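## Task

Reorient the three dice until their upward faces sum to 9, with every die lying flat and entirely on the mat when done.

## Robot and tools

Robot: two six-joint arms, left_arm and right_arm, each ending in a parallel gripper. In the scene frame the origin sits at table height midway between the nominal arm bases, +z points up, +x points out over the table, and left_arm is on the +y side. Calibrated bases: left_arm at (-0.010, +0.434, 0) m, right_arm at (+0.069, -0.414, 0) m, each yawed slightly. Camera image sides do not match arm names. Fingers point along the gripper's +z and close along its x; end_effector_position is the midpoint between the pads, and fingertips extend 17.5 mm past it. A block of varying shape sticks out up to 12 cm toward the gripper's -y and turns with it.

execute_actions(actions, cameras): actions is a list of actions; each action is a table of up to 15 rows, one row per 1/30 s step, and a short table repeats its final row to fill 15 steps. Every row is one list of 18 numbers in [-1, 1] covering both arms: left dx, dy, dz, rx, ry, rz, left gripper position, force_limit, speed, then the same nine for the right arm. dx..rz are offsets, not poses: measured along that arm's own Hand target axes, counted from the Hand target held when the action begins (each row counts from that same start, not from the row before). Sending the same offset again moves further. Scale: 1.0 equals 0.6 m or 180 degrees; rx, ry, rz form a single rotation vector. Zeros in all six pose slots leave an arm where it is, but its gripper numbers are still commands, so always resend the gripper values it already has. Gripper position: +1 open (50 mm gap), about -0.65 pads meet, -1 to grip (closes until blocked). force_limit: -1 about 20 N per pad, 0 about 102 N, +1 about 185 N (actual can be ~15 N higher). speed: -1 20 mm/s, 0 85, +1 150. Both default to +1. Images come only with an empty actions list or when cameras names them.

move(target, speed, blend, stop_force, zero, blocking, cameras): target is one 18-number row laid out as above, or a list of up to 15 rows; all offsets are from the Hand targets at the start of the move, not from the previous row. Paths are straight, both arms finish together, 10 s maximum. speed is path top speed in m/s (0.002 to 3.6, default 0.25; rotation twice that in rad/s), one value or one per target. blend (m) rounds corners in a list; 0 stops at each. stop_force (N, 3 to 120) ends an arm's path when it feels that much push against its motion; after that it backs off slightly but may still press. It is unreliable for light or loose objects and when the gripper rotates; omit it when lifting off something. zero (default true) rezeroes the force before the move. blocking=false returns after 0.5 s (not allowed with stop_force). Result adds a move: line (done, off_target, moving, held, fault) and limits (paced = pose clipped, held = steps withheld). Paths avoid nothing; faster moves overshoot and strike harder; a path near an arm's own base can whip the elbow, so route around it.

wait(seconds 0 to 3600): lets time pass, sends nothing new. stop(): brakes a running move; fingers keep going. zoom_image(camera, region [x0, y0, x1, y1] pixels, at most 504x504): closer look at a camera's newest image; cameras cam_head_left, cam_head_right, cam_high, cam_low, cam_left_wrist, cam_right_wrist. zero_wrist_force(arm): subtracts the current wrist reading from later ones. finished_scene(scene): ends the current scene irreversibly; give its number and call nothing else in that reply.

Results: per arm end_effector_position (m), quat_wxyz, velocities (omitted when joints are at rest), Hand target (last commanded pose after clipping; next offsets start here), joint positions and torques, wrist force and torque in the gripper's own axes (a third line shows the peak since the last shown), Tool commands, motor temperatures. object_status: 0 moving, 1 blocked while opening, 2 blocked while closing (a grip), 3 reached the commanded opening or pads met (probably empty). Opening in mm is about (250 - position_measured) x 0.202. Any new position number resets status to 0; force_limit and speed only take effect with a changed position. Orientation commands are clipped to within 32 degrees of the measured one each step; grippers often settle short, so send the remaining gap as an offset.

Avoid: dropping dice or letting them fall off the table (fails the task), releasing moving parts, hitting the table or arms hard, gripping or pushing into the other arm. A net force of roughly 150 N or joint contact torque over its limit (wrist joints 26.6 N m, others 142) causes a 10 s fault stop; the arms are stiff, so aim only slightly past a contact and approach slowly. Holding loads or stretched poses heats motors; at 85 °C the arm brakes for 30 to 60 s. The clearance check may hold commands that bring the arms close. Objects may occasionally be nudged by outside disturbances. Cameras: cam_head_left, cam_head_right, cam_left_wrist, cam_right_wrist, all 672x504.

Each tool is called after "Emit:" as a command line: name --argument value for each argument, lists and objects as JSON in quotes; but a table of rows of numbers goes row by row, as --pt "numbers of a row", without its own name.

## Session

Emit:
execute_actions --actions '[]'

Scene clock: 0.00 s.
left_arm: end_effector_position=(+0.6782, +0.3927, +0.2730) position_measured=4 object_status=3 end_effector_quat_wxyz=(+0.048, -0.231, +0.970, -0.053) | right_arm: end_effector_position=(+0.7217, -0.6645, +0.3516) position_measured=4 object_status=3 end_effector_quat_wxyz=(+0.070, +0.847, +0.481, -0.216)
Joint positions: left_arm=[-0.2 -1.196 1.302 -1.811 -1.621 -2.278] | right_arm=[3.144 -2.258 -0.564 -2.198 1.225 0.547]
Joint velocities: within noise
Joint torques (N m): no reading
Motor temperatures (°C): left_arm=[22 27 22 28 27 33] | right_arm=[23 24 22 30 28 30]
Wrist force (N): no reading
Wrist torque (N m): no reading
Wrist force, peak (N): no reading
Hand target: left_arm +0.6782, +0.3927, +0.2730; +0.048, -0.231, +0.970, -0.053 | right_arm +0.7217, -0.6645, +0.3516; +0.070, +0.847, +0.481, -0.216
Tool commands: left_gripper/position=+0.992157 left_gripper/force_limit=+1.0 left_gripper/speed=+1.0 right_gripper/position=+0.992157 right_gripper/force_limit=+1.0 right_gripper/speed=+1.0
camera_calibration:
cam_left_wrist: T_world_to_cam=[[-0.88458, -0.45942, -0.08032, 0.81575], [-0.46536, 0.85809, 0.21707, -0.06081], [-0.03081, 0.2294, -0.97285, 0.32927]] pos_world=[0.70344, 0.35142, 0.39905]
cam_right_wrist: T_world_to_cam=[[0.45393, 0.7775, -0.43526, 0.34844], [0.89089, -0.40503, 0.2056, -0.96562], [-0.01644, -0.4811, -0.87651, 0.13295]] pos_world=[0.70427, -0.59805, 0.46673]

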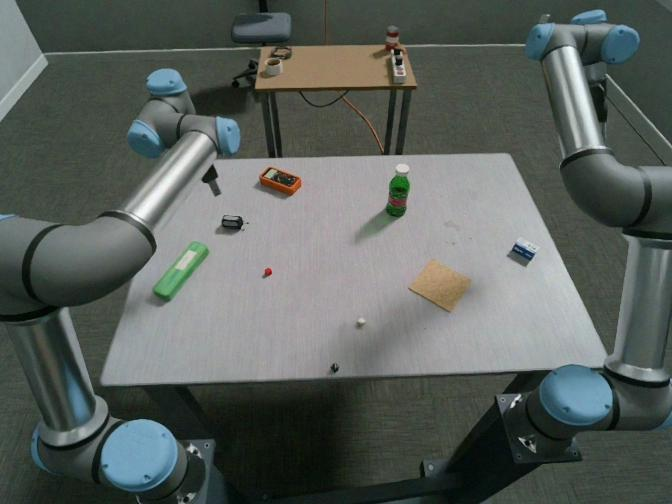

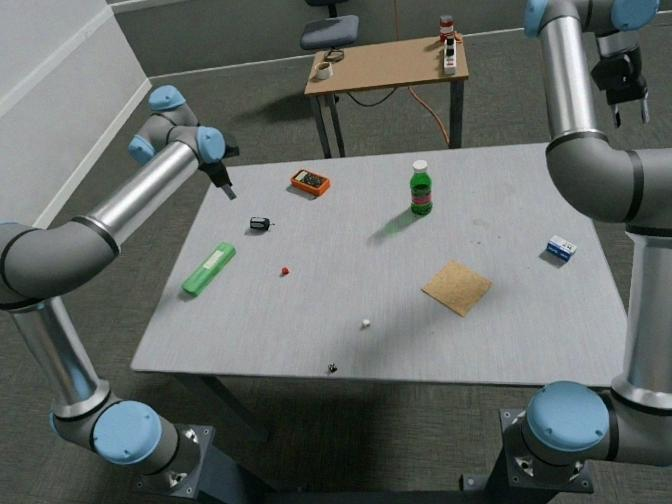

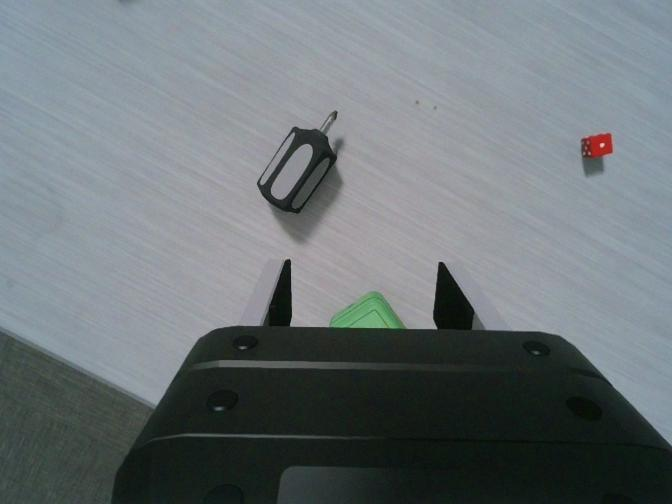

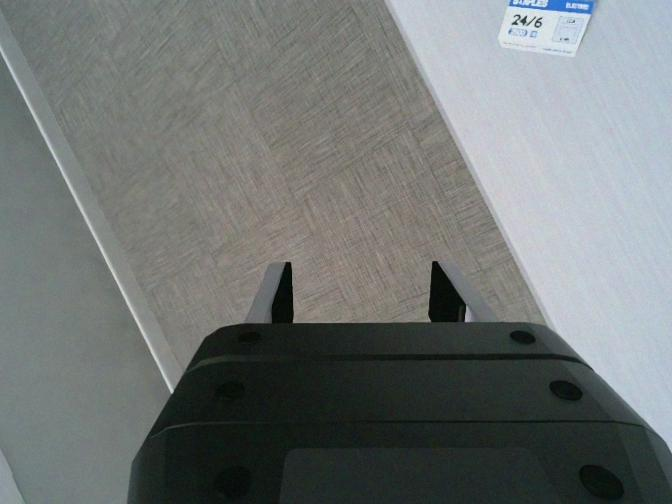

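Emit:
zoom_image --camera "cam_head_left" --region '[252, 256, 282, 286]'

Emit:
zoom_image --camera "cam_head_left" --region '[320, 310, 380, 380]'

Emit:
zoom_image --camera "cam_head_right" --region '[320, 310, 380, 380]'

Emit:
zoom_image --camera "cam_left_wrist" --region '[570, 120, 630, 180]'

Emit:
zoom_image --camera "cam_head_left" --region '[390, 240, 490, 330]'

Scaled by 16.800 from the camera's image (finer frame: 960x720).

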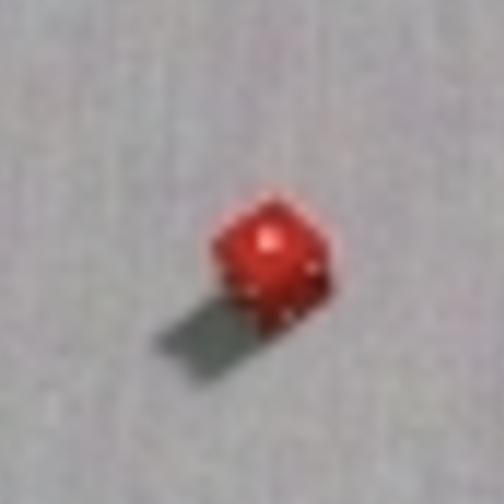

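Scaled by 7.200 from the camera's image (finer frame: 960x720).

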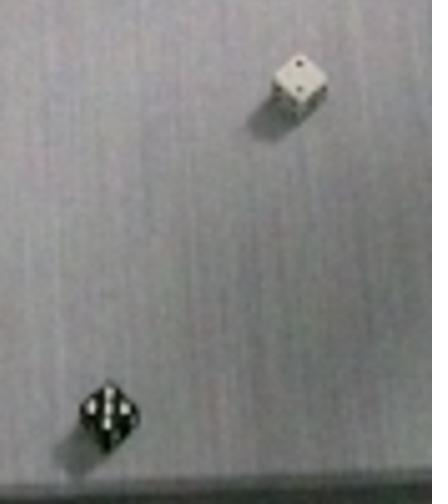

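Scaled by 7.200 from the camera's image (finer frame: 960x720).

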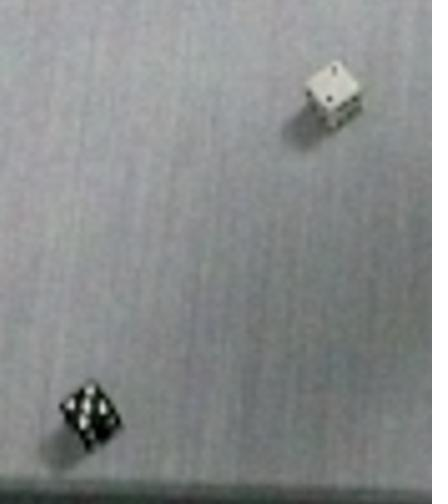

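Scaled by 8.400 from the camera's image (finer frame: 960x720).

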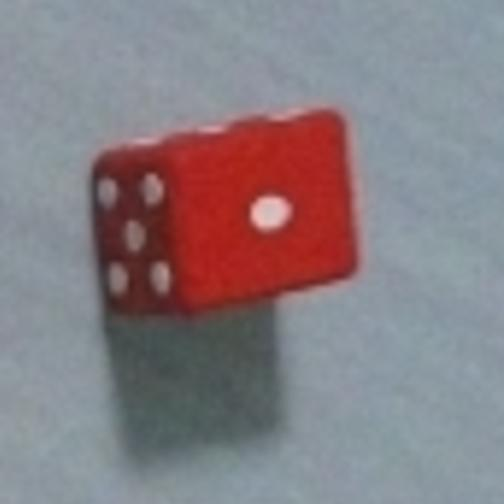

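Scaled by 5.040 from the camera's image (finer frame: 960x720).

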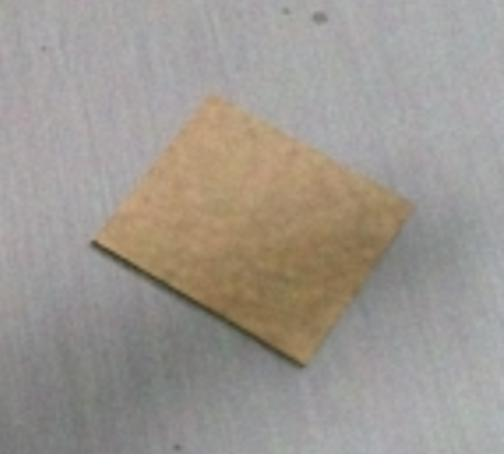

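Emit:
move --target '[0.285,-0.0695,0.1117,-0.04,0.022,0,1,1,1,0.352,-0.588,0.01,-0.0294,0.143,0,1,1,1]' --speed 0.5 --cameras '["cam_left_wrist"]'

Scene clock: 61.90 s.
left_arm: end_effector_position=(+0.5527, +0.2727, +0.2002) position_measured=3 object_status=3 end_effector_quat_wxyz=(+0.000, -0.232, +0.973, +0.000) | right_arm: end_effector_position=(+0.5153, -0.3149, +0.2865) position_measured=3 object_status=3 end_effector_quat_wxyz=(+0.000, +0.869, +0.494, +0.000) end_effector_velocity=(-0.001, +0.001, -0.001) end_effector_angular_velocity=(+0.002, +0.000, -0.002)
Joint positions: left_arm=[-0.474 -1.343 1.646 -1.873 -1.57 -2.548] | right_arm=[3.702 -1.448 -1.792 -1.473 1.572 1.051]
Joint velocities: left_arm=[within noise] | right_arm=[0.003 0.002 -0.004 0.002 0.001 0.006]
Joint torques (N m): left_arm=[-5.32 -22.78 -29.81 -1.84 0.23 0.82] | right_arm=[11.13 26.23 20.81 5.51 2.14 1.76]
Wrist force (N): left_arm=[0.0 0.3 -0.5] | right_arm=[1.2 -0.4 0.0]
Wrist torque (N m): left_arm=[0.01 0.03 -0.18] | right_arm=[-0.07 0.04 0.02]
Wrist force, peak (N): left_arm=[-1.7 0.6 -0.8] | right_arm=[2.8 -5.6 0.6]
Hand target: left_arm +0.5526, +0.2727, +0.2001; +0.000, -0.232, +0.973, +0.000 | right_arm +0.5153, -0.3148, +0.2866; -0.001, +0.869, +0.494, +0.000
Off the commanded pose: left_arm 0.000 m, 0 deg | right_arm 0.000 m, 0 deg.
move: done
cam_left_wrist: T_world_to_cam=[[-0.89006, -0.45568, -0.01239, 0.63221], [-0.43248, 0.83554, 0.33887, -0.03681], [-0.14406, 0.30697, -0.94075, 0.3171]] pos_world=[0.59247, 0.22149, 0.31862]

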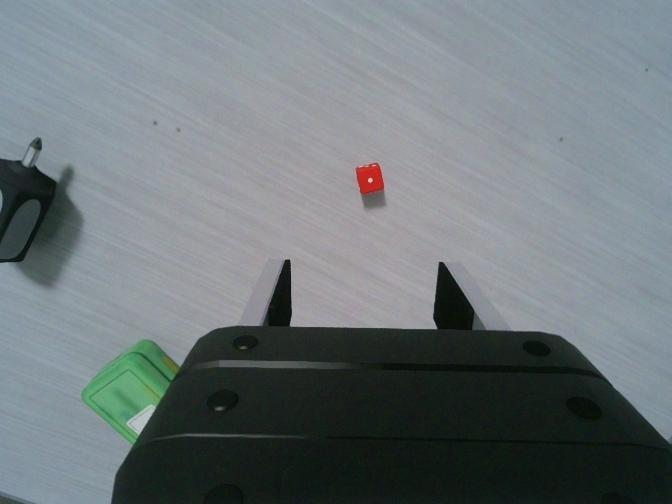

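Emit:
zoom_image --camera "cam_left_wrist" --region '[340, 150, 400, 210]'

Emit:
move --target '[0,0,0,0,0,0,1,1,1,0.326,-0.592,0.112,0,0,0,1,1,1]' --speed 0.5 --cameras '["cam_right_wrist"]'

Scaled by 8.400 from the camera's image (finer frame: 960x720).

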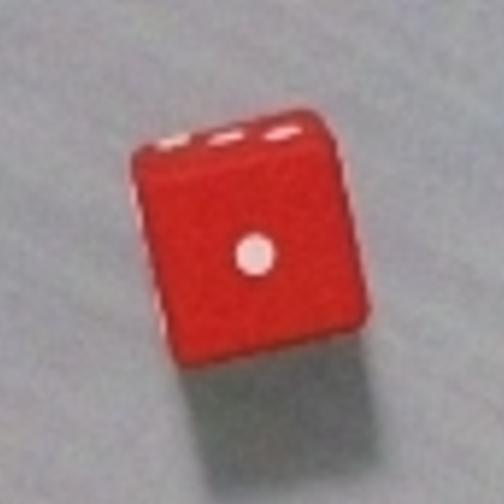

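Scene clock: 69.13 s.
left_arm: end_effector_position=(+0.5526, +0.2727, +0.2001) position_measured=3 object_status=3 end_effector_quat_wxyz=(+0.000, -0.232, +0.973, +0.000) | right_arm: end_effector_position=(+0.3102, +0.0349, +0.2198) position_measured=3 object_status=3 end_effector_quat_wxyz=(+0.000, +0.869, +0.494, +0.000)
Joint positions: left_arm=[-0.474 -1.343 1.646 -1.873 -1.571 -2.548] | right_arm=[4.53 -1.608 -1.814 -1.291 1.572 1.879]
Joint torques (N m): left_arm=[-6.02 -23.1 -19.67 -1.48 -2.53 -2.21] | right_arm=[6.6 17.88 32.33 1.23 1.41 1.12]
Wrist force (N): left_arm=[-0.1 0.1 -0.4] | right_arm=[1.1 0.2 0.7]
Wrist torque (N m): left_arm=[-0.03 0.03 -0.19] | right_arm=[-0.03 0.06 0.11]
Wrist force, peak (N): left_arm=[0.0 0.2 -0.6] | right_arm=[3.3 -5.2 1.1]
Hand target: left_arm +0.5526, +0.2727, +0.2001; +0.000, -0.232, +0.973, +0.000 | right_arm +0.3102, +0.0351, +0.2198; -0.001, +0.869, +0.494, +0.000
Off the commanded pose: left_arm 0.000 m, 0 deg | right_arm 0.000 m, 0 deg.
move: done
cam_right_wrist: T_world_to_cam=[[0.52294, 0.85237, -0.00056, -0.18556], [0.80822, -0.49565, 0.31797, -0.28455], [0.27076, -0.16673, -0.9481, 0.2628]] pos_world=[0.25587, 0.06094, 0.33953]

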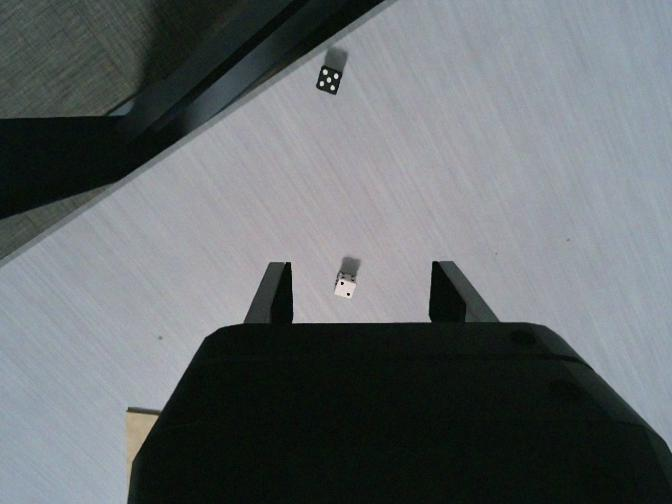

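Emit:
zoom_image --camera "cam_right_wrist" --region '[300, 50, 360, 110]'

Emit:
zoom_image --camera "cam_right_wrist" --region '[315, 255, 375, 315]'

Scaled by 8.400 from the camera's image (finer frame: 960x720).

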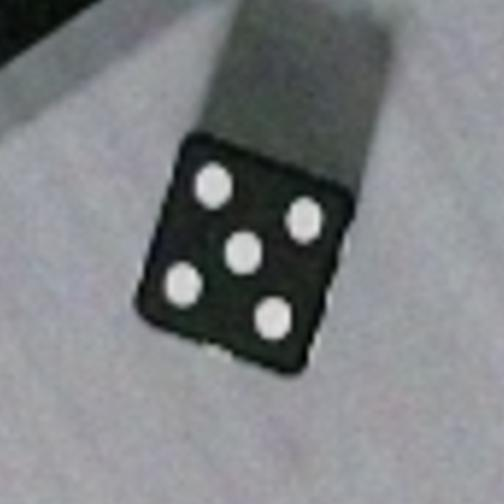

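Scaled by 8.400 from the camera's image (finer frame: 960x720).

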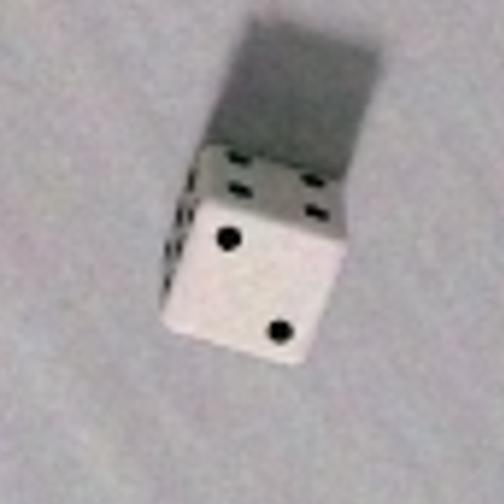

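Emit:
move --target '[0.015,-0.0192,0.2335,0,0,-0.065,1,1,1,0.0017,0.135,0.033,0,0,-0.899,1,1,1]' --speed 0.6 --cameras '["cam_left_wrist","cam_right_wrist"]'

Scene clock: 117.00 s.
left_arm: end_effector_position=(+0.5496, +0.2584, +0.0599) position_measured=3 object_status=3 end_effector_quat_wxyz=(+0.000, -0.330, +0.944, +0.001) | right_arm: end_effector_position=(+0.3803, -0.0055, +0.1999) position_measured=3 object_status=3 end_effector_quat_wxyz=(+0.000, -0.350, +0.937, +0.001) end_effector_velocity=(+0.000, +0.001, +0.000) end_effector_angular_velocity=(+0.000, +0.000, +0.006)
Joint positions: left_arm=[-0.499 -1.186 1.836 -2.219 -1.571 -2.777] | right_arm=[4.37 -1.632 -1.842 -1.239 1.572 -1.106]
Joint velocities: left_arm=[within noise] | right_arm=[0.001 -0.001 0.001 0 0 -0.005]
Joint torques (N m): left_arm=[1.12 -44.54 -32.15 -1.09 -1.46 2.69] | right_arm=[7.29 30.06 29.9 1.64 -1.78 -0.91]
Wrist force (N): left_arm=[-0.1 -0.1 -0.5] | right_arm=[0.9 0.0 0.4]
Wrist torque (N m): left_arm=[-0.06 0.05 -0.05] | right_arm=[-0.08 0.09 0.15]
Wrist force, peak (N): left_arm=[0.0 0.2 -1.0] | right_arm=[1.2 0.3 0.6]
Hand target: left_arm +0.5497, +0.2584, +0.0600; +0.000, -0.330, +0.944, +0.000 | right_arm +0.3802, -0.0055, +0.1999; +0.000, -0.351, +0.937, +0.000
Off the commanded pose: left_arm 0.000 m, 0 deg | right_arm 0.000 m, 0 deg.
move: done
cam_left_wrist: T_world_to_cam=[[-0.77921, -0.62664, -0.01235, 0.60456], [-0.59279, 0.73043, 0.33923, 0.1366], [-0.20356, 0.27165, -0.94062, 0.2309]] pos_world=[0.59905, 0.21634, 0.17832]
cam_right_wrist: T_world_to_cam=[[-0.76289, -0.64653, -0.00022, 0.29294], [-0.61254, 0.72266, 0.32026, 0.19154], [-0.20689, 0.24446, -0.94733, 0.40188]] pos_world=[0.42395, -0.04727, 0.31944]

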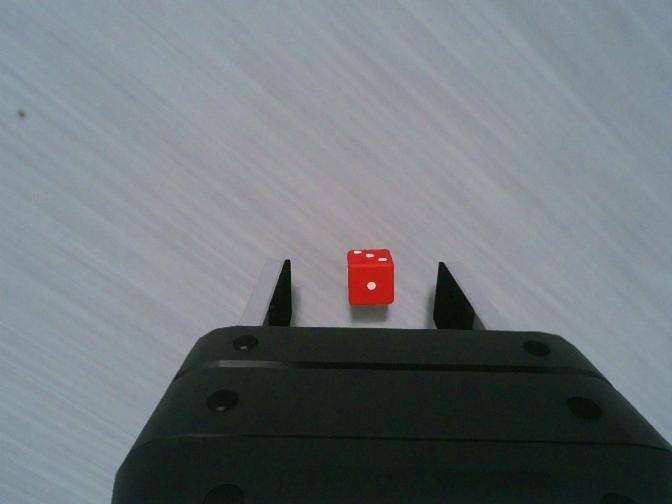

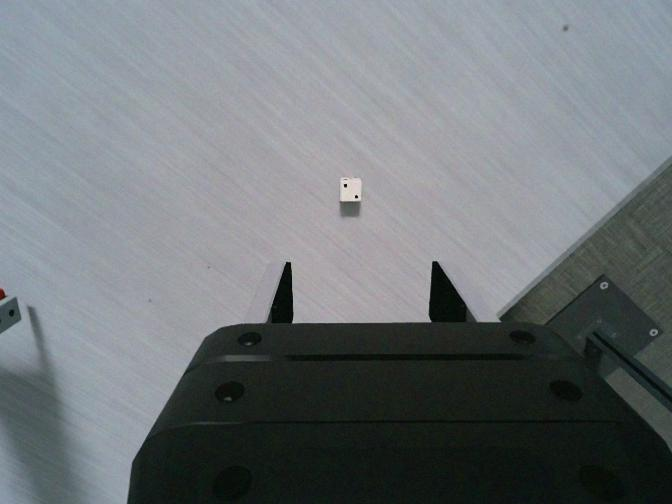

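Emit:
move --pt "0.0017 -0.008 0.0067 0 0 0 1 -0.9 -0.4 0.004 -0.058 0.2275 -0.1667 0 0 1 1 1" --pt "0.0017 -0.008 0.0067 0 0 0 -1 -0.9 -0.4 0.004 -0.058 0.2275 -0.1667 0 0 1 1 1" --pt "0.0017 -0.008 -0.15 0 0 0 -1 -0.9 -0.4 0.004 -0.058 0.2275 -0.1667 0 0 1 1 1" --speed 0.15 --cameras '["cam_left_wrist","cam_right_wrist"]'

Scene clock: 148.27 s.
left_arm: end_effector_position=(+0.5520, +0.2540, +0.1499) position_measured=175 object_status=2 end_effector_quat_wxyz=(+0.000, -0.330, +0.944, +0.000) | right_arm: end_effector_position=(+0.4011, -0.0332, +0.0634) position_measured=3 object_status=3 end_effector_quat_wxyz=(-0.091, -0.339, +0.904, +0.243)
Joint positions: left_arm=[-0.503 -1.289 1.714 -1.994 -1.571 -2.781] | right_arm=[4.051 -1.865 -2.109 -0.654 2.09 -1.402]
Joint torques (N m): left_arm=[-5.04 -36.74 -25.27 -1.88 2.24 0.98] | right_arm=[-7.87 21.94 21.17 5.77 3.44 -1.52]
Wrist force (N): left_arm=[-0.1 0.0 -0.4] | right_arm=[0.6 1.6 0.6]
Wrist torque (N m): left_arm=[-0.04 0.04 -0.01] | right_arm=[-0.06 0.14 -0.14]
Wrist force, peak (N): left_arm=[0.1 0.1 -2.7] | right_arm=[0.9 2.3 -1.0]
Hand target: left_arm +0.5520, +0.2540, +0.1500; +0.000, -0.330, +0.944, +0.000 | right_arm +0.4011, -0.0332, +0.0634; -0.091, -0.339, +0.904, +0.243
Off the commanded pose: left_arm 0.000 m, 0 deg | right_arm 0.000 m, 0 deg.
move: done
cam_left_wrist: T_world_to_cam=[[-0.77918, -0.62668, -0.01246, 0.60473], [-0.5929, 0.73044, 0.33902, 0.11073], [-0.20336, 0.27155, -0.9407, 0.31724]] pos_world=[0.60135, 0.21194, 0.26842]
cam_right_wrist: T_world_to_cam=[[-0.76183, -0.64774, 0.00635, 0.29], [-0.42414, 0.50621, 0.7509, 0.15806], [-0.48961, 0.56937, -0.66038, 0.38973]] pos_world=[0.47879, -0.11407, 0.13684]

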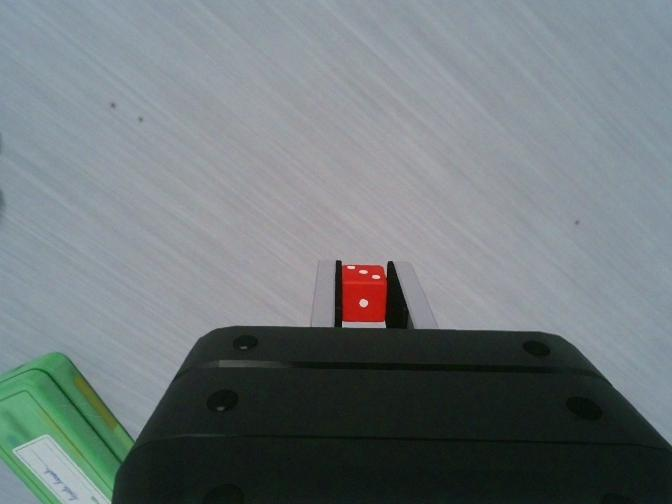

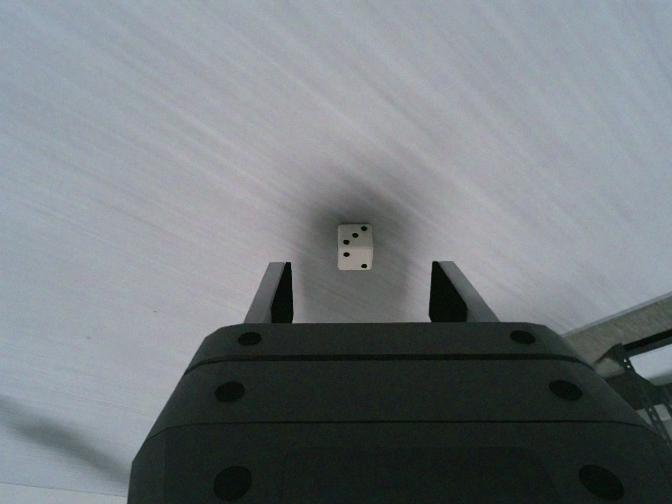

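Emit:
move --target '[0,0,0,0,0,0,-1,-0.9,-0.4,-0.0033,0.0005,0.077,0,0,0,1,-0.9,-0.4]' --speed 0.03 --stop_force 5 --cameras '["cam_right_wrist"]'

Emit:
zoom_image --camera "cam_right_wrist" --region '[260, 230, 460, 340]'

Scene clock: 164.27 s.
left_arm: end_effector_position=(+0.5520, +0.2540, +0.1500) position_measured=175 object_status=2 end_effector_quat_wxyz=(+0.000, -0.330, +0.944, +0.001) | right_arm: end_effector_position=(+0.3873, -0.0143, +0.0235) position_measured=3 object_status=3 end_effector_quat_wxyz=(-0.091, -0.339, +0.904, +0.243)
Joint positions: left_arm=[-0.503 -1.289 1.714 -1.994 -1.571 -2.781] | right_arm=[4.098 -1.956 -2.137 -0.508 2.085 -1.348]
Joint torques (N m): left_arm=[-5.76 -43.48 -34.07 -1.05 -0.44 -2.65] | right_arm=[-7.28 40.37 23.2 0.51 1.74 -1.51]
Wrist force (N): left_arm=[-0.1 0.3 -0.7] | right_arm=[0.3 1.9 0.5]
Wrist torque (N m): left_arm=[0.01 0.04 -0.02] | right_arm=[-0.07 0.18 -0.06]
Wrist force, peak (N): left_arm=[-0.1 0.3 -0.7] | right_arm=[0.4 2.2 0.7]
Hand target: left_arm +0.5520, +0.2540, +0.1500; +0.000, -0.330, +0.944, +0.000 | right_arm +0.3873, -0.0143, +0.0235; -0.091, -0.339, +0.904, +0.243
Off the commanded pose: left_arm 0.000 m, 0 deg | right_arm 0.000 m, 0 deg.
move: done
cam_right_wrist: T_world_to_cam=[[-0.76186, -0.64771, 0.0064, 0.29192], [-0.42409, 0.50626, 0.7509, 0.17247], [-0.48961, 0.56937, -0.66038, 0.34588]] pos_world=[0.46489, -0.09517, 0.09704]

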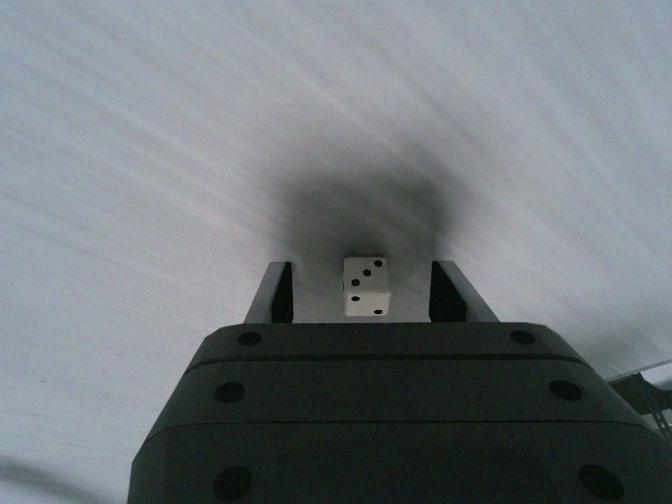

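Scaled by 2.520 from the camera's image (finer frame: 960x720).

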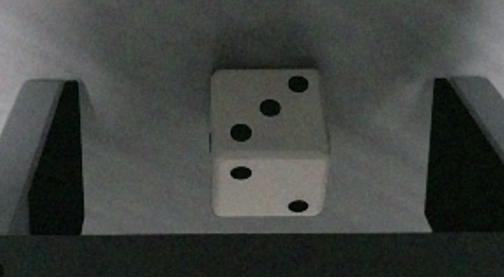

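Emit:
move --pt "0 0 0 0 0 0 -1 -0.9 -0.4 0 0 0 0 0 0 -1 -0.9 -0.4" --pt "0 0 0 0 0 0 -1 -0.9 -0.4 0 0.133 -0.231 0 0 0 -1 -0.9 -0.4" --speed 0.3 --cameras '["cam_right_wrist","cam_head_right"]'

Emit:
zoom_image --camera "cam_right_wrist" --region '[260, 230, 460, 340]'

Scene clock: 170.17 s.
left_arm: end_effector_position=(+0.5520, +0.2540, +0.1500) position_measured=175 object_status=2 end_effector_quat_wxyz=(+0.000, -0.330, +0.944, +0.001) | right_arm: end_effector_position=(+0.3876, -0.0145, +0.1834) position_measured=174 object_status=2 end_effector_quat_wxyz=(-0.091, -0.339, +0.904, +0.243) end_effector_velocity=(+0.000, +0.000, +0.002) end_effector_angular_velocity=(-0.001, +0.001, -0.002)
Joint positions: left_arm=[-0.503 -1.289 1.714 -1.994 -1.571 -2.781] | right_arm=[4.097 -1.673 -1.97 -0.959 2.085 -1.349]
Joint velocities: left_arm=[within noise] | right_arm=[0 0.002 0.002 -0.006 0 0.001]
Joint torques (N m): left_arm=[-5.85 -42.44 -33.6 -1.14 -2.55 -2.54] | right_arm=[-5.58 36.2 27.02 0.43 -0.63 1.41]
Wrist force (N): left_arm=[0.1 0.1 -0.4] | right_arm=[0.5 1.7 1.0]
Wrist torque (N m): left_arm=[-0.02 0.00 -0.01] | right_arm=[-0.08 0.15 0.08]
Wrist force, peak (N): left_arm=[-0.1 0.2 -0.7] | right_arm=[0.5 4.4 -2.6]
Hand target: left_arm +0.5520, +0.2540, +0.1500; +0.000, -0.330, +0.944, +0.000 | right_arm +0.3876, -0.0145, +0.1835; -0.091, -0.339, +0.904, +0.243
Off the commanded pose: left_arm 0.000 m, 0 deg | right_arm 0.000 m, 0 deg.
move: done
cam_right_wrist: T_world_to_cam=[[-0.76183, -0.64774, 0.00635, 0.29107], [-0.42414, 0.50621, 0.7509, 0.05276], [-0.48961, 0.56937, -0.66038, 0.45172]] pos_world=[0.46529, -0.09537, 0.25684]
Images, in order (width x height): cam_head_right 672x504, cam_right_wrist 672x504.

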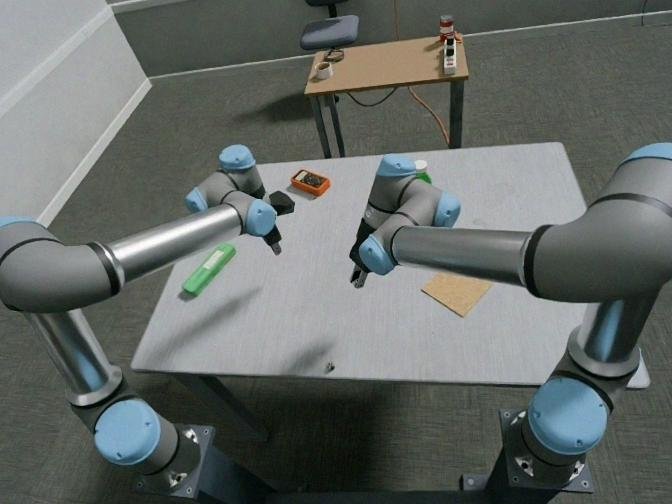

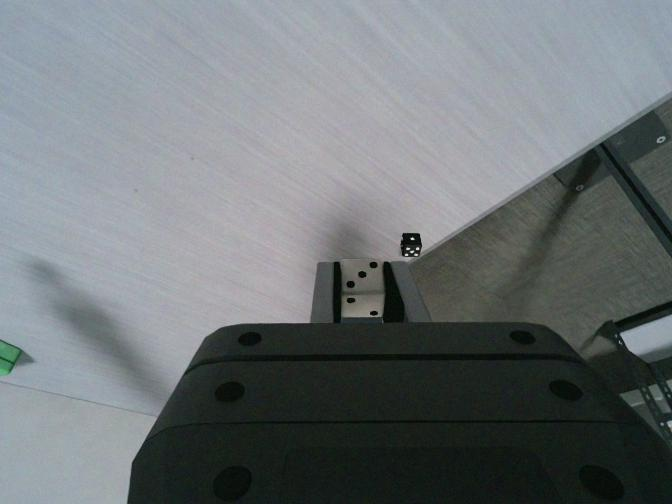

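Scaled by 2.520 from the camera's image (finer frame: 960x720).

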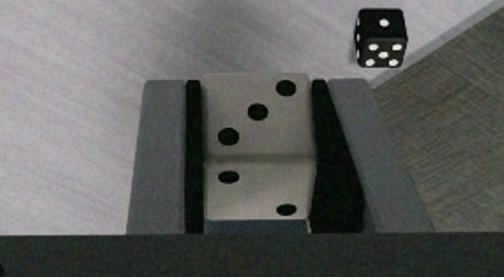

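Emit:
move --target '[0,0,0,0,0,0,-1,-0.9,-0.4,0.1787,-0.4608,-0.1053,0.4333,0,0,-1,-0.9,-0.4]' --speed 0.5 --cameras '["cam_right_wrist","cam_head_right","cam_head_left"]'

Emit:
zoom_image --camera "cam_head_left" --region '[360, 200, 500, 340]'

Emit:
zoom_image --camera "cam_head_right" --region '[390, 210, 530, 350]'

Scene clock: 182.60 s.
left_arm: end_effector_position=(+0.5520, +0.2540, +0.1500) position_measured=175 object_status=2 end_effector_quat_wxyz=(+0.000, -0.330, +0.944, +0.000) | right_arm: end_effector_position=(+0.4845, -0.2892, +0.0997) position_measured=174 object_status=2 end_effector_quat_wxyz=(+0.142, -0.320, +0.856, -0.380)
Joint positions: left_arm=[-0.503 -1.289 1.714 -1.994 -1.571 -2.781] | right_arm=[4.282 -1.576 -2.347 -1.176 0.81 -1.037]
Joint torques (N m): left_arm=[-5.44 -42.23 -34.09 -1.17 -2.68 -2.47] | right_arm=[-6.4 14.32 12.16 4.35 -3.44 1.46]
Wrist force (N): left_arm=[0.1 0.1 -0.3] | right_arm=[1.8 -2.5 1.1]
Wrist torque (N m): left_arm=[-0.03 0.00 -0.01] | right_arm=[-0.13 0.02 0.27]
Wrist force, peak (N): left_arm=[0.2 0.3 -0.5] | right_arm=[2.6 -2.2 2.8]
Hand target: left_arm +0.5520, +0.2540, +0.1500; +0.000, -0.330, +0.944, +0.000 | right_arm +0.4846, -0.2893, +0.0996; +0.142, -0.320, +0.856, -0.380
Off the commanded pose: left_arm 0.000 m, 0 deg | right_arm 0.000 m, 0 deg.
move: done
cam_right_wrist: T_world_to_cam=[[-0.75963, -0.65028, -0.00989, 0.18736], [-0.56343, 0.66562, -0.48939, 0.53297], [0.32483, -0.36619, -0.87201, -0.04379]] pos_world=[0.45684, -0.24895, 0.22451]
Images, in order (width x height): cam_head_left 672x504, cam_head_right 672x504, cam_right_wrist 672x504.

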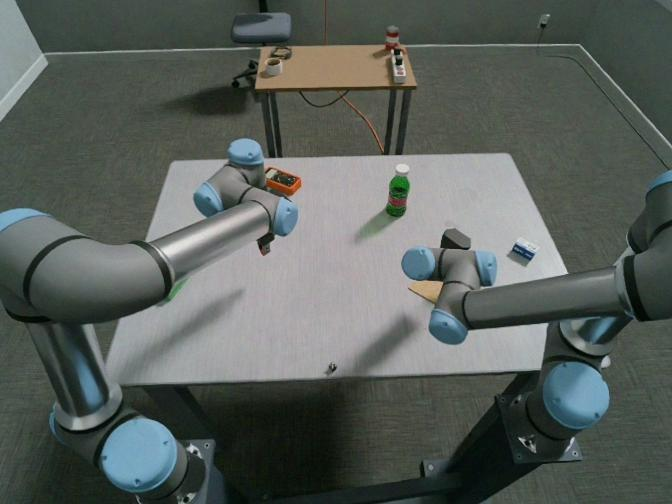

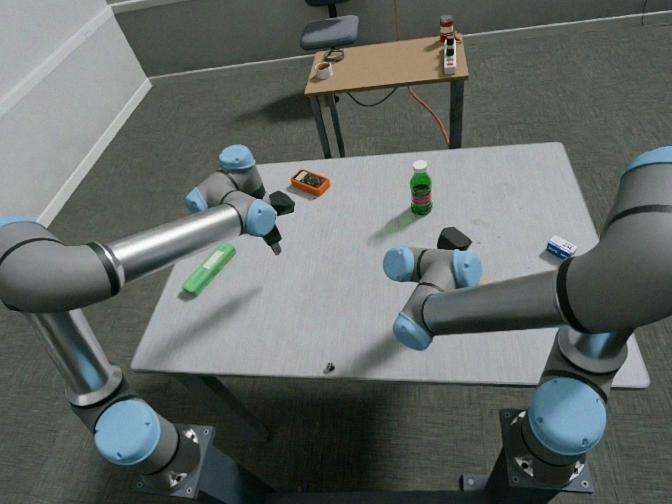

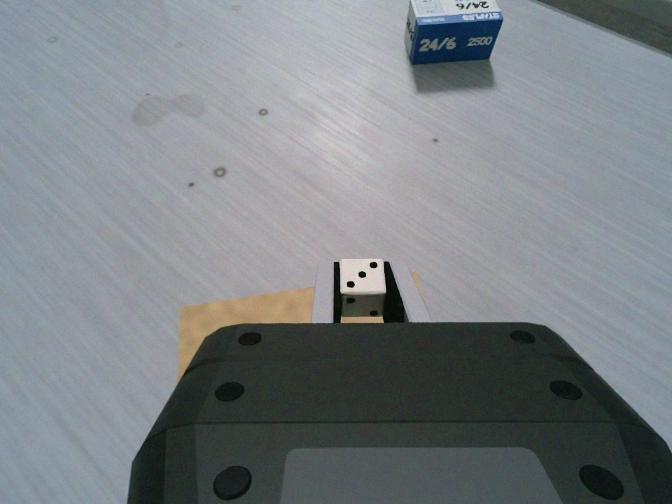

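Scaled by 3.600 from the camera's image (finer frame: 960x720).

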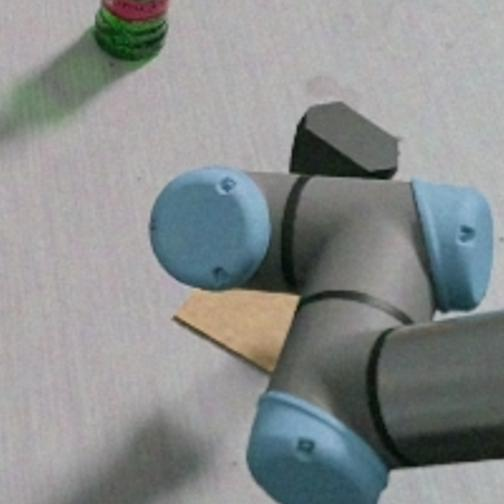

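Scaled by 3.600 from the camera's image (finer frame: 960x720).

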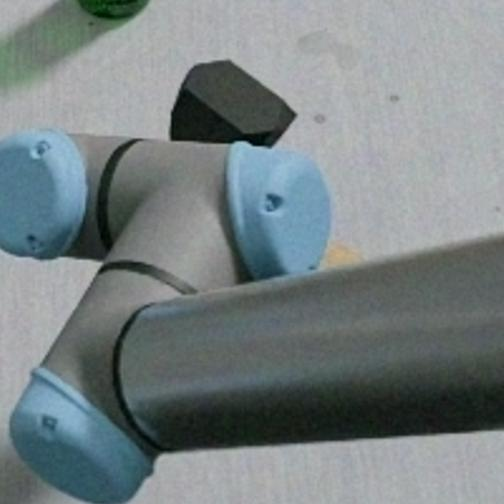

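Emit:
move --target '[0,0,0,0,0,0,-1,-0.9,-0.4,0.0132,0.0455,0.0613,0,0,0,-1,-0.9,-0.4]' --speed 0.15

Emit:
move --target '[0,0,0,0,0,0,-1,-0.9,-0.4,0,0.0495,0.0447,0,0,0,-1,-0.9,-0.4]' --speed 0.012 --stop_force 4 --cameras '["cam_right_wrist"]'

Emit:
zoom_image --camera "cam_right_wrist" --region '[260, 230, 460, 340]'

Scene clock: 192.03 s.
left_arm: end_effector_position=(+0.5520, +0.2540, +0.1500) position_measured=175 object_status=2 end_effector_quat_wxyz=(+0.000, -0.330, +0.944, +0.000) | right_arm: end_effector_position=(+0.4845, -0.3013, +0.0548) position_measured=174 object_status=2 end_effector_quat_wxyz=(+0.142, -0.320, +0.856, -0.380)
Joint positions: left_arm=[-0.503 -1.289 1.714 -1.994 -1.571 -2.781] | right_arm=[4.267 -1.677 -2.42 -0.99 0.804 -1.056]
Joint torques (N m): left_arm=[-5.7 -40.78 -33.91 -1.13 -2.62 -2.41] | right_arm=[7.7 12.78 8.26 4.05 0.11 1.63]
Wrist force (N): left_arm=[0.1 0.0 -0.5] | right_arm=[1.4 -2.5 1.2]
Wrist torque (N m): left_arm=[-0.03 0.00 -0.01] | right_arm=[-0.12 0.06 0.16]
Wrist force, peak (N): left_arm=[0.0 0.4 -0.6] | right_arm=[1.1 -4.1 -0.7]
Hand target: left_arm +0.5520, +0.2540, +0.1500; +0.000, -0.330, +0.944, +0.000 | right_arm +0.4845, -0.3013, +0.0547; +0.142, -0.320, +0.856, -0.380
Off the commanded pose: left_arm 0.000 m, 0 deg | right_arm 0.000 m, 0 deg.
move: done

Scene clock: 195.53 s.
left_arm: end_effector_position=(+0.5520, +0.2540, +0.1500) position_measured=175 object_status=2 end_effector_quat_wxyz=(+0.000, -0.330, +0.944, +0.000) | right_arm: end_effector_position=(+0.4845, -0.3013, +0.0236) position_measured=174 object_status=2 end_effector_quat_wxyz=(+0.142, -0.320, +0.856, -0.380)
Joint positions: left_arm=[-0.503 -1.289 1.714 -1.994 -1.571 -2.781] | right_arm=[4.267 -1.773 -2.445 -0.869 0.804 -1.056]
Joint torques (N m): left_arm=[-5.86 -40.02 -33.79 -1.15 -2.58 -2.37] | right_arm=[6.93 21.39 19.05 1.19 0.55 0.33]
Wrist force (N): left_arm=[-0.1 0.1 -0.3] | right_arm=[2.6 -6.0 0.0]
Wrist torque (N m): left_arm=[-0.03 0.03 -0.02] | right_arm=[-0.24 -0.01 0.13]
Wrist force, peak (N): left_arm=[0.1 0.2 -0.6] | right_arm=[10.1 -18.1 -16.4]
Hand target: left_arm +0.5520, +0.2540, +0.1500; +0.000, -0.330, +0.944, +0.000 | right_arm +0.4845, -0.3013, +0.0236; +0.142, -0.320, +0.856, -0.380 (not the last commanded pose)
Off the commanded pose: left_arm 0.000 m, 0 deg | right_arm 0.009 m, 0 deg.
move: contact (right_arm)
cam_right_wrist: T_world_to_cam=[[-0.75967, -0.65023, -0.00979, 0.17868], [-0.56332, 0.66551, -0.48966, 0.50369], [0.32491, -0.36647, -0.87186, -0.11468]] pos_world=[0.45674, -0.26105, 0.14841]

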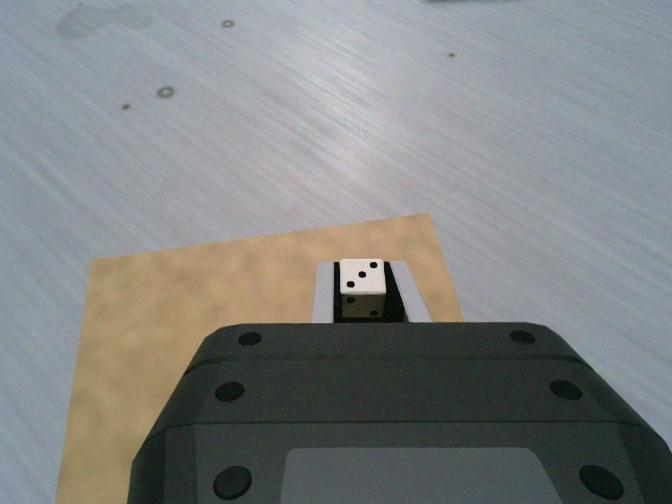

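Scaled by 2.520 from the camera's image (finer frame: 960x720).

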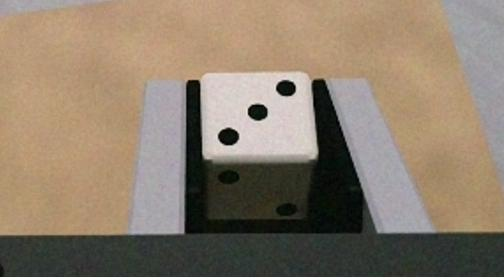

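Emit:
move --pt "0 0 0 0 0 0 -1 -0.9 -0.4 0 0 0 0 0 0 0.4 -0.9 -0.9" --pt "0 0 0 0 0 0 -1 -0.9 -0.4 0 0 -0.15 0 0 0 0.4 -0.9 -0.9" --speed 0.15 --cameras '["cam_right_wrist"]'

Emit:
zoom_image --camera "cam_right_wrist" --region '[260, 200, 460, 330]'

Scene clock: 204.27 s.
left_arm: end_effector_position=(+0.5520, +0.2540, +0.1500) position_measured=175 object_status=2 end_effector_quat_wxyz=(+0.000, -0.330, +0.944, +0.000) | right_arm: end_effector_position=(+0.4407, -0.2510, +0.0838) position_measured=92 object_status=3 end_effector_quat_wxyz=(+0.142, -0.320, +0.856, -0.380) end_effector_velocity=(+0.000, -0.001, +0.000) end_effector_angular_velocity=(-0.004, +0.000, -0.001)
Joint positions: left_arm=[-0.503 -1.289 1.714 -1.994 -1.571 -2.781] | right_arm=[4.431 -1.596 -2.346 -1.279 0.874 -0.856]
Joint velocities: left_arm=[within noise] | right_arm=[0.001 0 0.001 -0.006 0 0.002]
Joint torques (N m): left_arm=[-5.26 -38.89 -34.27 -1.2 -2.59 -2.31] | right_arm=[7.4 25.62 22.21 -1.44 -2.25 1.48]
Wrist force (N): left_arm=[0.0 0.2 -0.3] | right_arm=[1.8 -2.7 0.6]
Wrist torque (N m): left_arm=[-0.01 0.02 -0.01] | right_arm=[-0.19 0.02 0.28]
Wrist force, peak (N): left_arm=[0.1 0.5 -0.5] | right_arm=[2.8 -6.2 -0.3]
Hand target: left_arm +0.5520, +0.2540, +0.1500; +0.000, -0.330, +0.944, +0.000 | right_arm +0.4406, -0.2509, +0.0839; +0.142, -0.320, +0.856, -0.380
Off the commanded pose: left_arm 0.000 m, 0 deg | right_arm 0.000 m, 0 deg.
move: done
cam_right_wrist: T_world_to_cam=[[-0.75967, -0.65023, -0.00979, 0.1787], [-0.56332, 0.66551, -0.48966, 0.47502], [0.32491, -0.36647, -0.87186, -0.02953]] pos_world=[0.41294, -0.21075, 0.20861]

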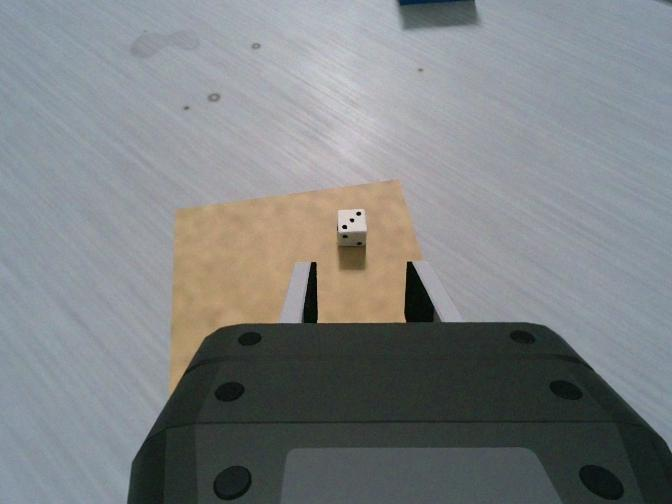

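Scaled by 2.520 from the camera's image (finer frame: 960x720).

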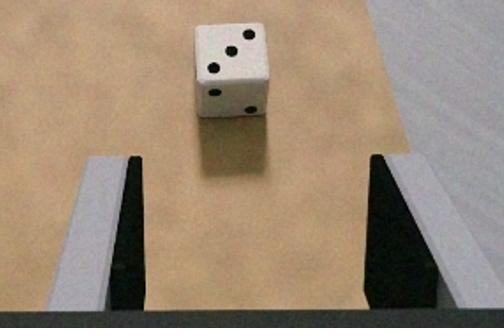

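Emit:
move --target '[0,0,0,0,0,0,-1,-0.9,-0.4,-0.0908,0.4128,-0.4735,-0.2667,0,0,1,-0.9,-0.4]' --speed 0.5 --cameras '["cam_right_wrist","cam_head_left"]'

Emit:
zoom_image --camera "cam_right_wrist" --region '[260, 180, 460, 330]'

Emit:
zoom_image --camera "cam_head_left" --region '[390, 240, 490, 330]'

Scene clock: 226.17 s.
left_arm: end_effector_position=(+0.5520, +0.2540, +0.1500) position_measured=175 object_status=2 end_effector_quat_wxyz=(+0.000, -0.330, +0.944, +0.000) | right_arm: end_effector_position=(+0.2343, +0.0689, +0.0904) position_measured=3 object_status=3 end_effector_quat_wxyz=(+0.000, -0.351, +0.937, +0.000)
Joint positions: left_arm=[-0.503 -1.289 1.714 -1.994 -1.571 -2.781] | right_arm=[4.693 -1.752 -2.02 -0.94 1.572 -0.783]
Joint torques (N m): left_arm=[-5.83 -38.32 -34 -1.1 -2.62 -2.2] | right_arm=[-5.35 21.45 27.35 5.3 2.04 -0.58]
Wrist force (N): left_arm=[-0.1 0.1 -0.3] | right_arm=[1.5 -0.3 1.0]
Wrist torque (N m): left_arm=[-0.03 0.03 -0.01] | right_arm=[-0.07 -0.03 0.14]
Wrist force, peak (N): left_arm=[0.1 -0.1 -0.6] | right_arm=[2.4 -4.4 3.5]
Hand target: left_arm +0.5520, +0.2540, +0.1500; +0.000, -0.330, +0.944, +0.000 | right_arm +0.2343, +0.0691, +0.0904; +0.000, -0.351, +0.937, +0.001
Off the commanded pose: left_arm 0.000 m, 0 deg | right_arm 0.000 m, 0 deg.
move: done
cam_right_wrist: T_world_to_cam=[[-0.76277, -0.64667, -0.00016, 0.22967], [-0.61272, 0.72264, 0.31996, 0.08356], [-0.20679, 0.24416, -0.94743, 0.24987]] pos_world=[0.27805, 0.02713, 0.21004]
Images, in order (width x height): cam_head_left 672x504, cam_right_wrist 672x504.

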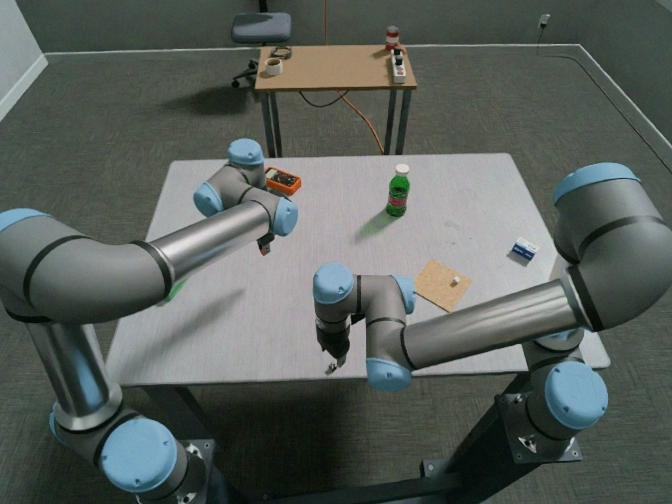

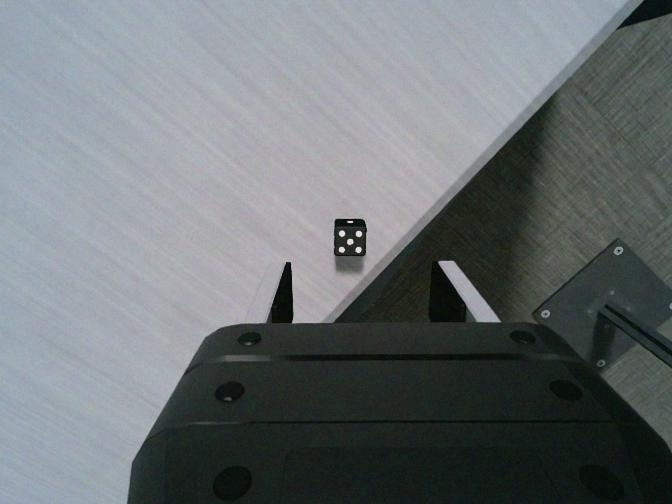

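Scaled by 2.520 from the camera's image (finer frame: 960x720).

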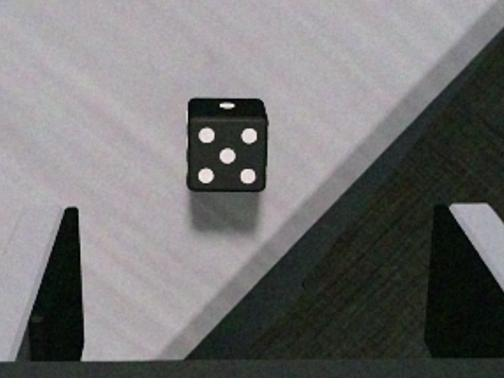

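Scaled by 5.040 from the camera's image (finer frame: 960x720).

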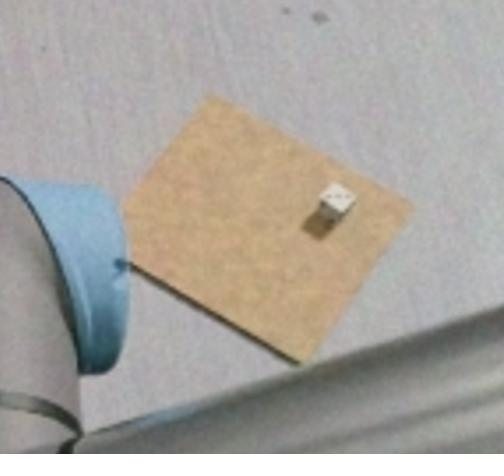

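Emit:
move --target '[0,0,0,0,0,0,-1,-0.9,-0.4,0,0,0.1163,0,0,0.009,1,-0.9,-0.4]' --speed 0.04 --stop_force 5

Emit:
move --pt "0 0 0 0 0 0 -1 -0.9 -0.4 0 0 0 0 0 0 -1 -0.9 -0.4" --pt "0 0 0 0 0 0 -1 -0.9 -0.4 0 0 -0.15 0 0 0 -1 -0.9 -0.4" --speed 0.2 --cameras '["cam_right_wrist"]'

Scene clock: 237.10 s.
left_arm: end_effector_position=(+0.5520, +0.2540, +0.1500) position_measured=175 object_status=2 end_effector_quat_wxyz=(+0.000, -0.330, +0.944, +0.000) | right_arm: end_effector_position=(+0.2342, +0.0692, +0.0206) position_measured=3 object_status=3 end_effector_quat_wxyz=(+0.000, -0.337, +0.941, +0.001)
Joint positions: left_arm=[-0.503 -1.289 1.714 -1.994 -1.571 -2.781] | right_arm=[4.693 -1.875 -2.092 -0.744 1.572 -0.754]
Joint torques (N m): left_arm=[-5.15 -37.4 -34.09 -1.25 -2.58 -2.15] | right_arm=[7.23 38.95 24.41 0.53 2.18 -1.29]
Wrist force (N): left_arm=[-0.1 0.0 -0.3] | right_arm=[1.7 -0.1 0.6]
Wrist torque (N m): left_arm=[-0.04 0.03 -0.01] | right_arm=[-0.04 -0.06 -0.04]
Wrist force, peak (N): left_arm=[-0.2 0.4 -0.6] | right_arm=[1.8 -0.2 1.4]
Hand target: left_arm +0.5520, +0.2540, +0.1500; +0.000, -0.330, +0.944, +0.000 | right_arm +0.2342, +0.0692, +0.0206; +0.000, -0.337, +0.941, +0.001
Off the commanded pose: left_arm 0.000 m, 0 deg | right_arm 0.000 m, 0 deg.
move: done

Scene clock: 238.83 s.
left_arm: end_effector_position=(+0.5520, +0.2540, +0.1500) position_measured=175 object_status=2 end_effector_quat_wxyz=(+0.000, -0.330, +0.944, +0.000) | right_arm: end_effector_position=(+0.2343, +0.0691, +0.1106) position_measured=174 object_status=2 end_effector_quat_wxyz=(+0.000, -0.337, +0.941, +0.001) end_effector_velocity=(+0.000, -0.001, +0.001) end_effector_angular_velocity=(-0.002, +0.000, -0.001)
Joint positions: left_arm=[-0.503 -1.289 1.714 -1.994 -1.571 -2.781] | right_arm=[4.692 -1.722 -1.994 -0.996 1.572 -0.755]
Joint velocities: left_arm=[within noise] | right_arm=[0.001 0.002 0.001 -0.005 0 0.001]
Joint torques (N m): left_arm=[-5.26 -36.65 -33.26 -1.25 -2.67 -2.07] | right_arm=[1.19 36.43 27.81 0.09 0.28 1.28]
Wrist force (N): left_arm=[0.0 0.4 -0.4] | right_arm=[1.3 -0.3 0.8]
Wrist torque (N m): left_arm=[0.02 0.02 -0.01] | right_arm=[-0.09 0.02 0.04]
Wrist force, peak (N): left_arm=[0.2 0.3 -0.5] | right_arm=[1.9 -0.5 3.7]
Hand target: left_arm +0.5520, +0.2540, +0.1500; +0.000, -0.330, +0.944, +0.000 | right_arm +0.2343, +0.0691, +0.1106; +0.000, -0.337, +0.941, +0.001
Off the commanded pose: left_arm 0.000 m, 0 deg | right_arm 0.000 m, 0 deg.
move: done
cam_right_wrist: T_world_to_cam=[[-0.78083, -0.62474, -0.00026, 0.23248], [-0.59187, 0.73961, 0.32043, 0.07085], [-0.2, 0.25036, -0.94727, 0.26685]] pos_world=[0.27683, 0.02603, 0.23014]

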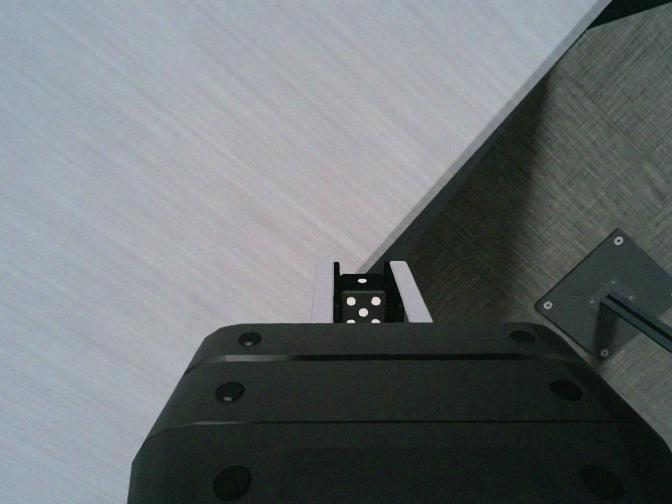

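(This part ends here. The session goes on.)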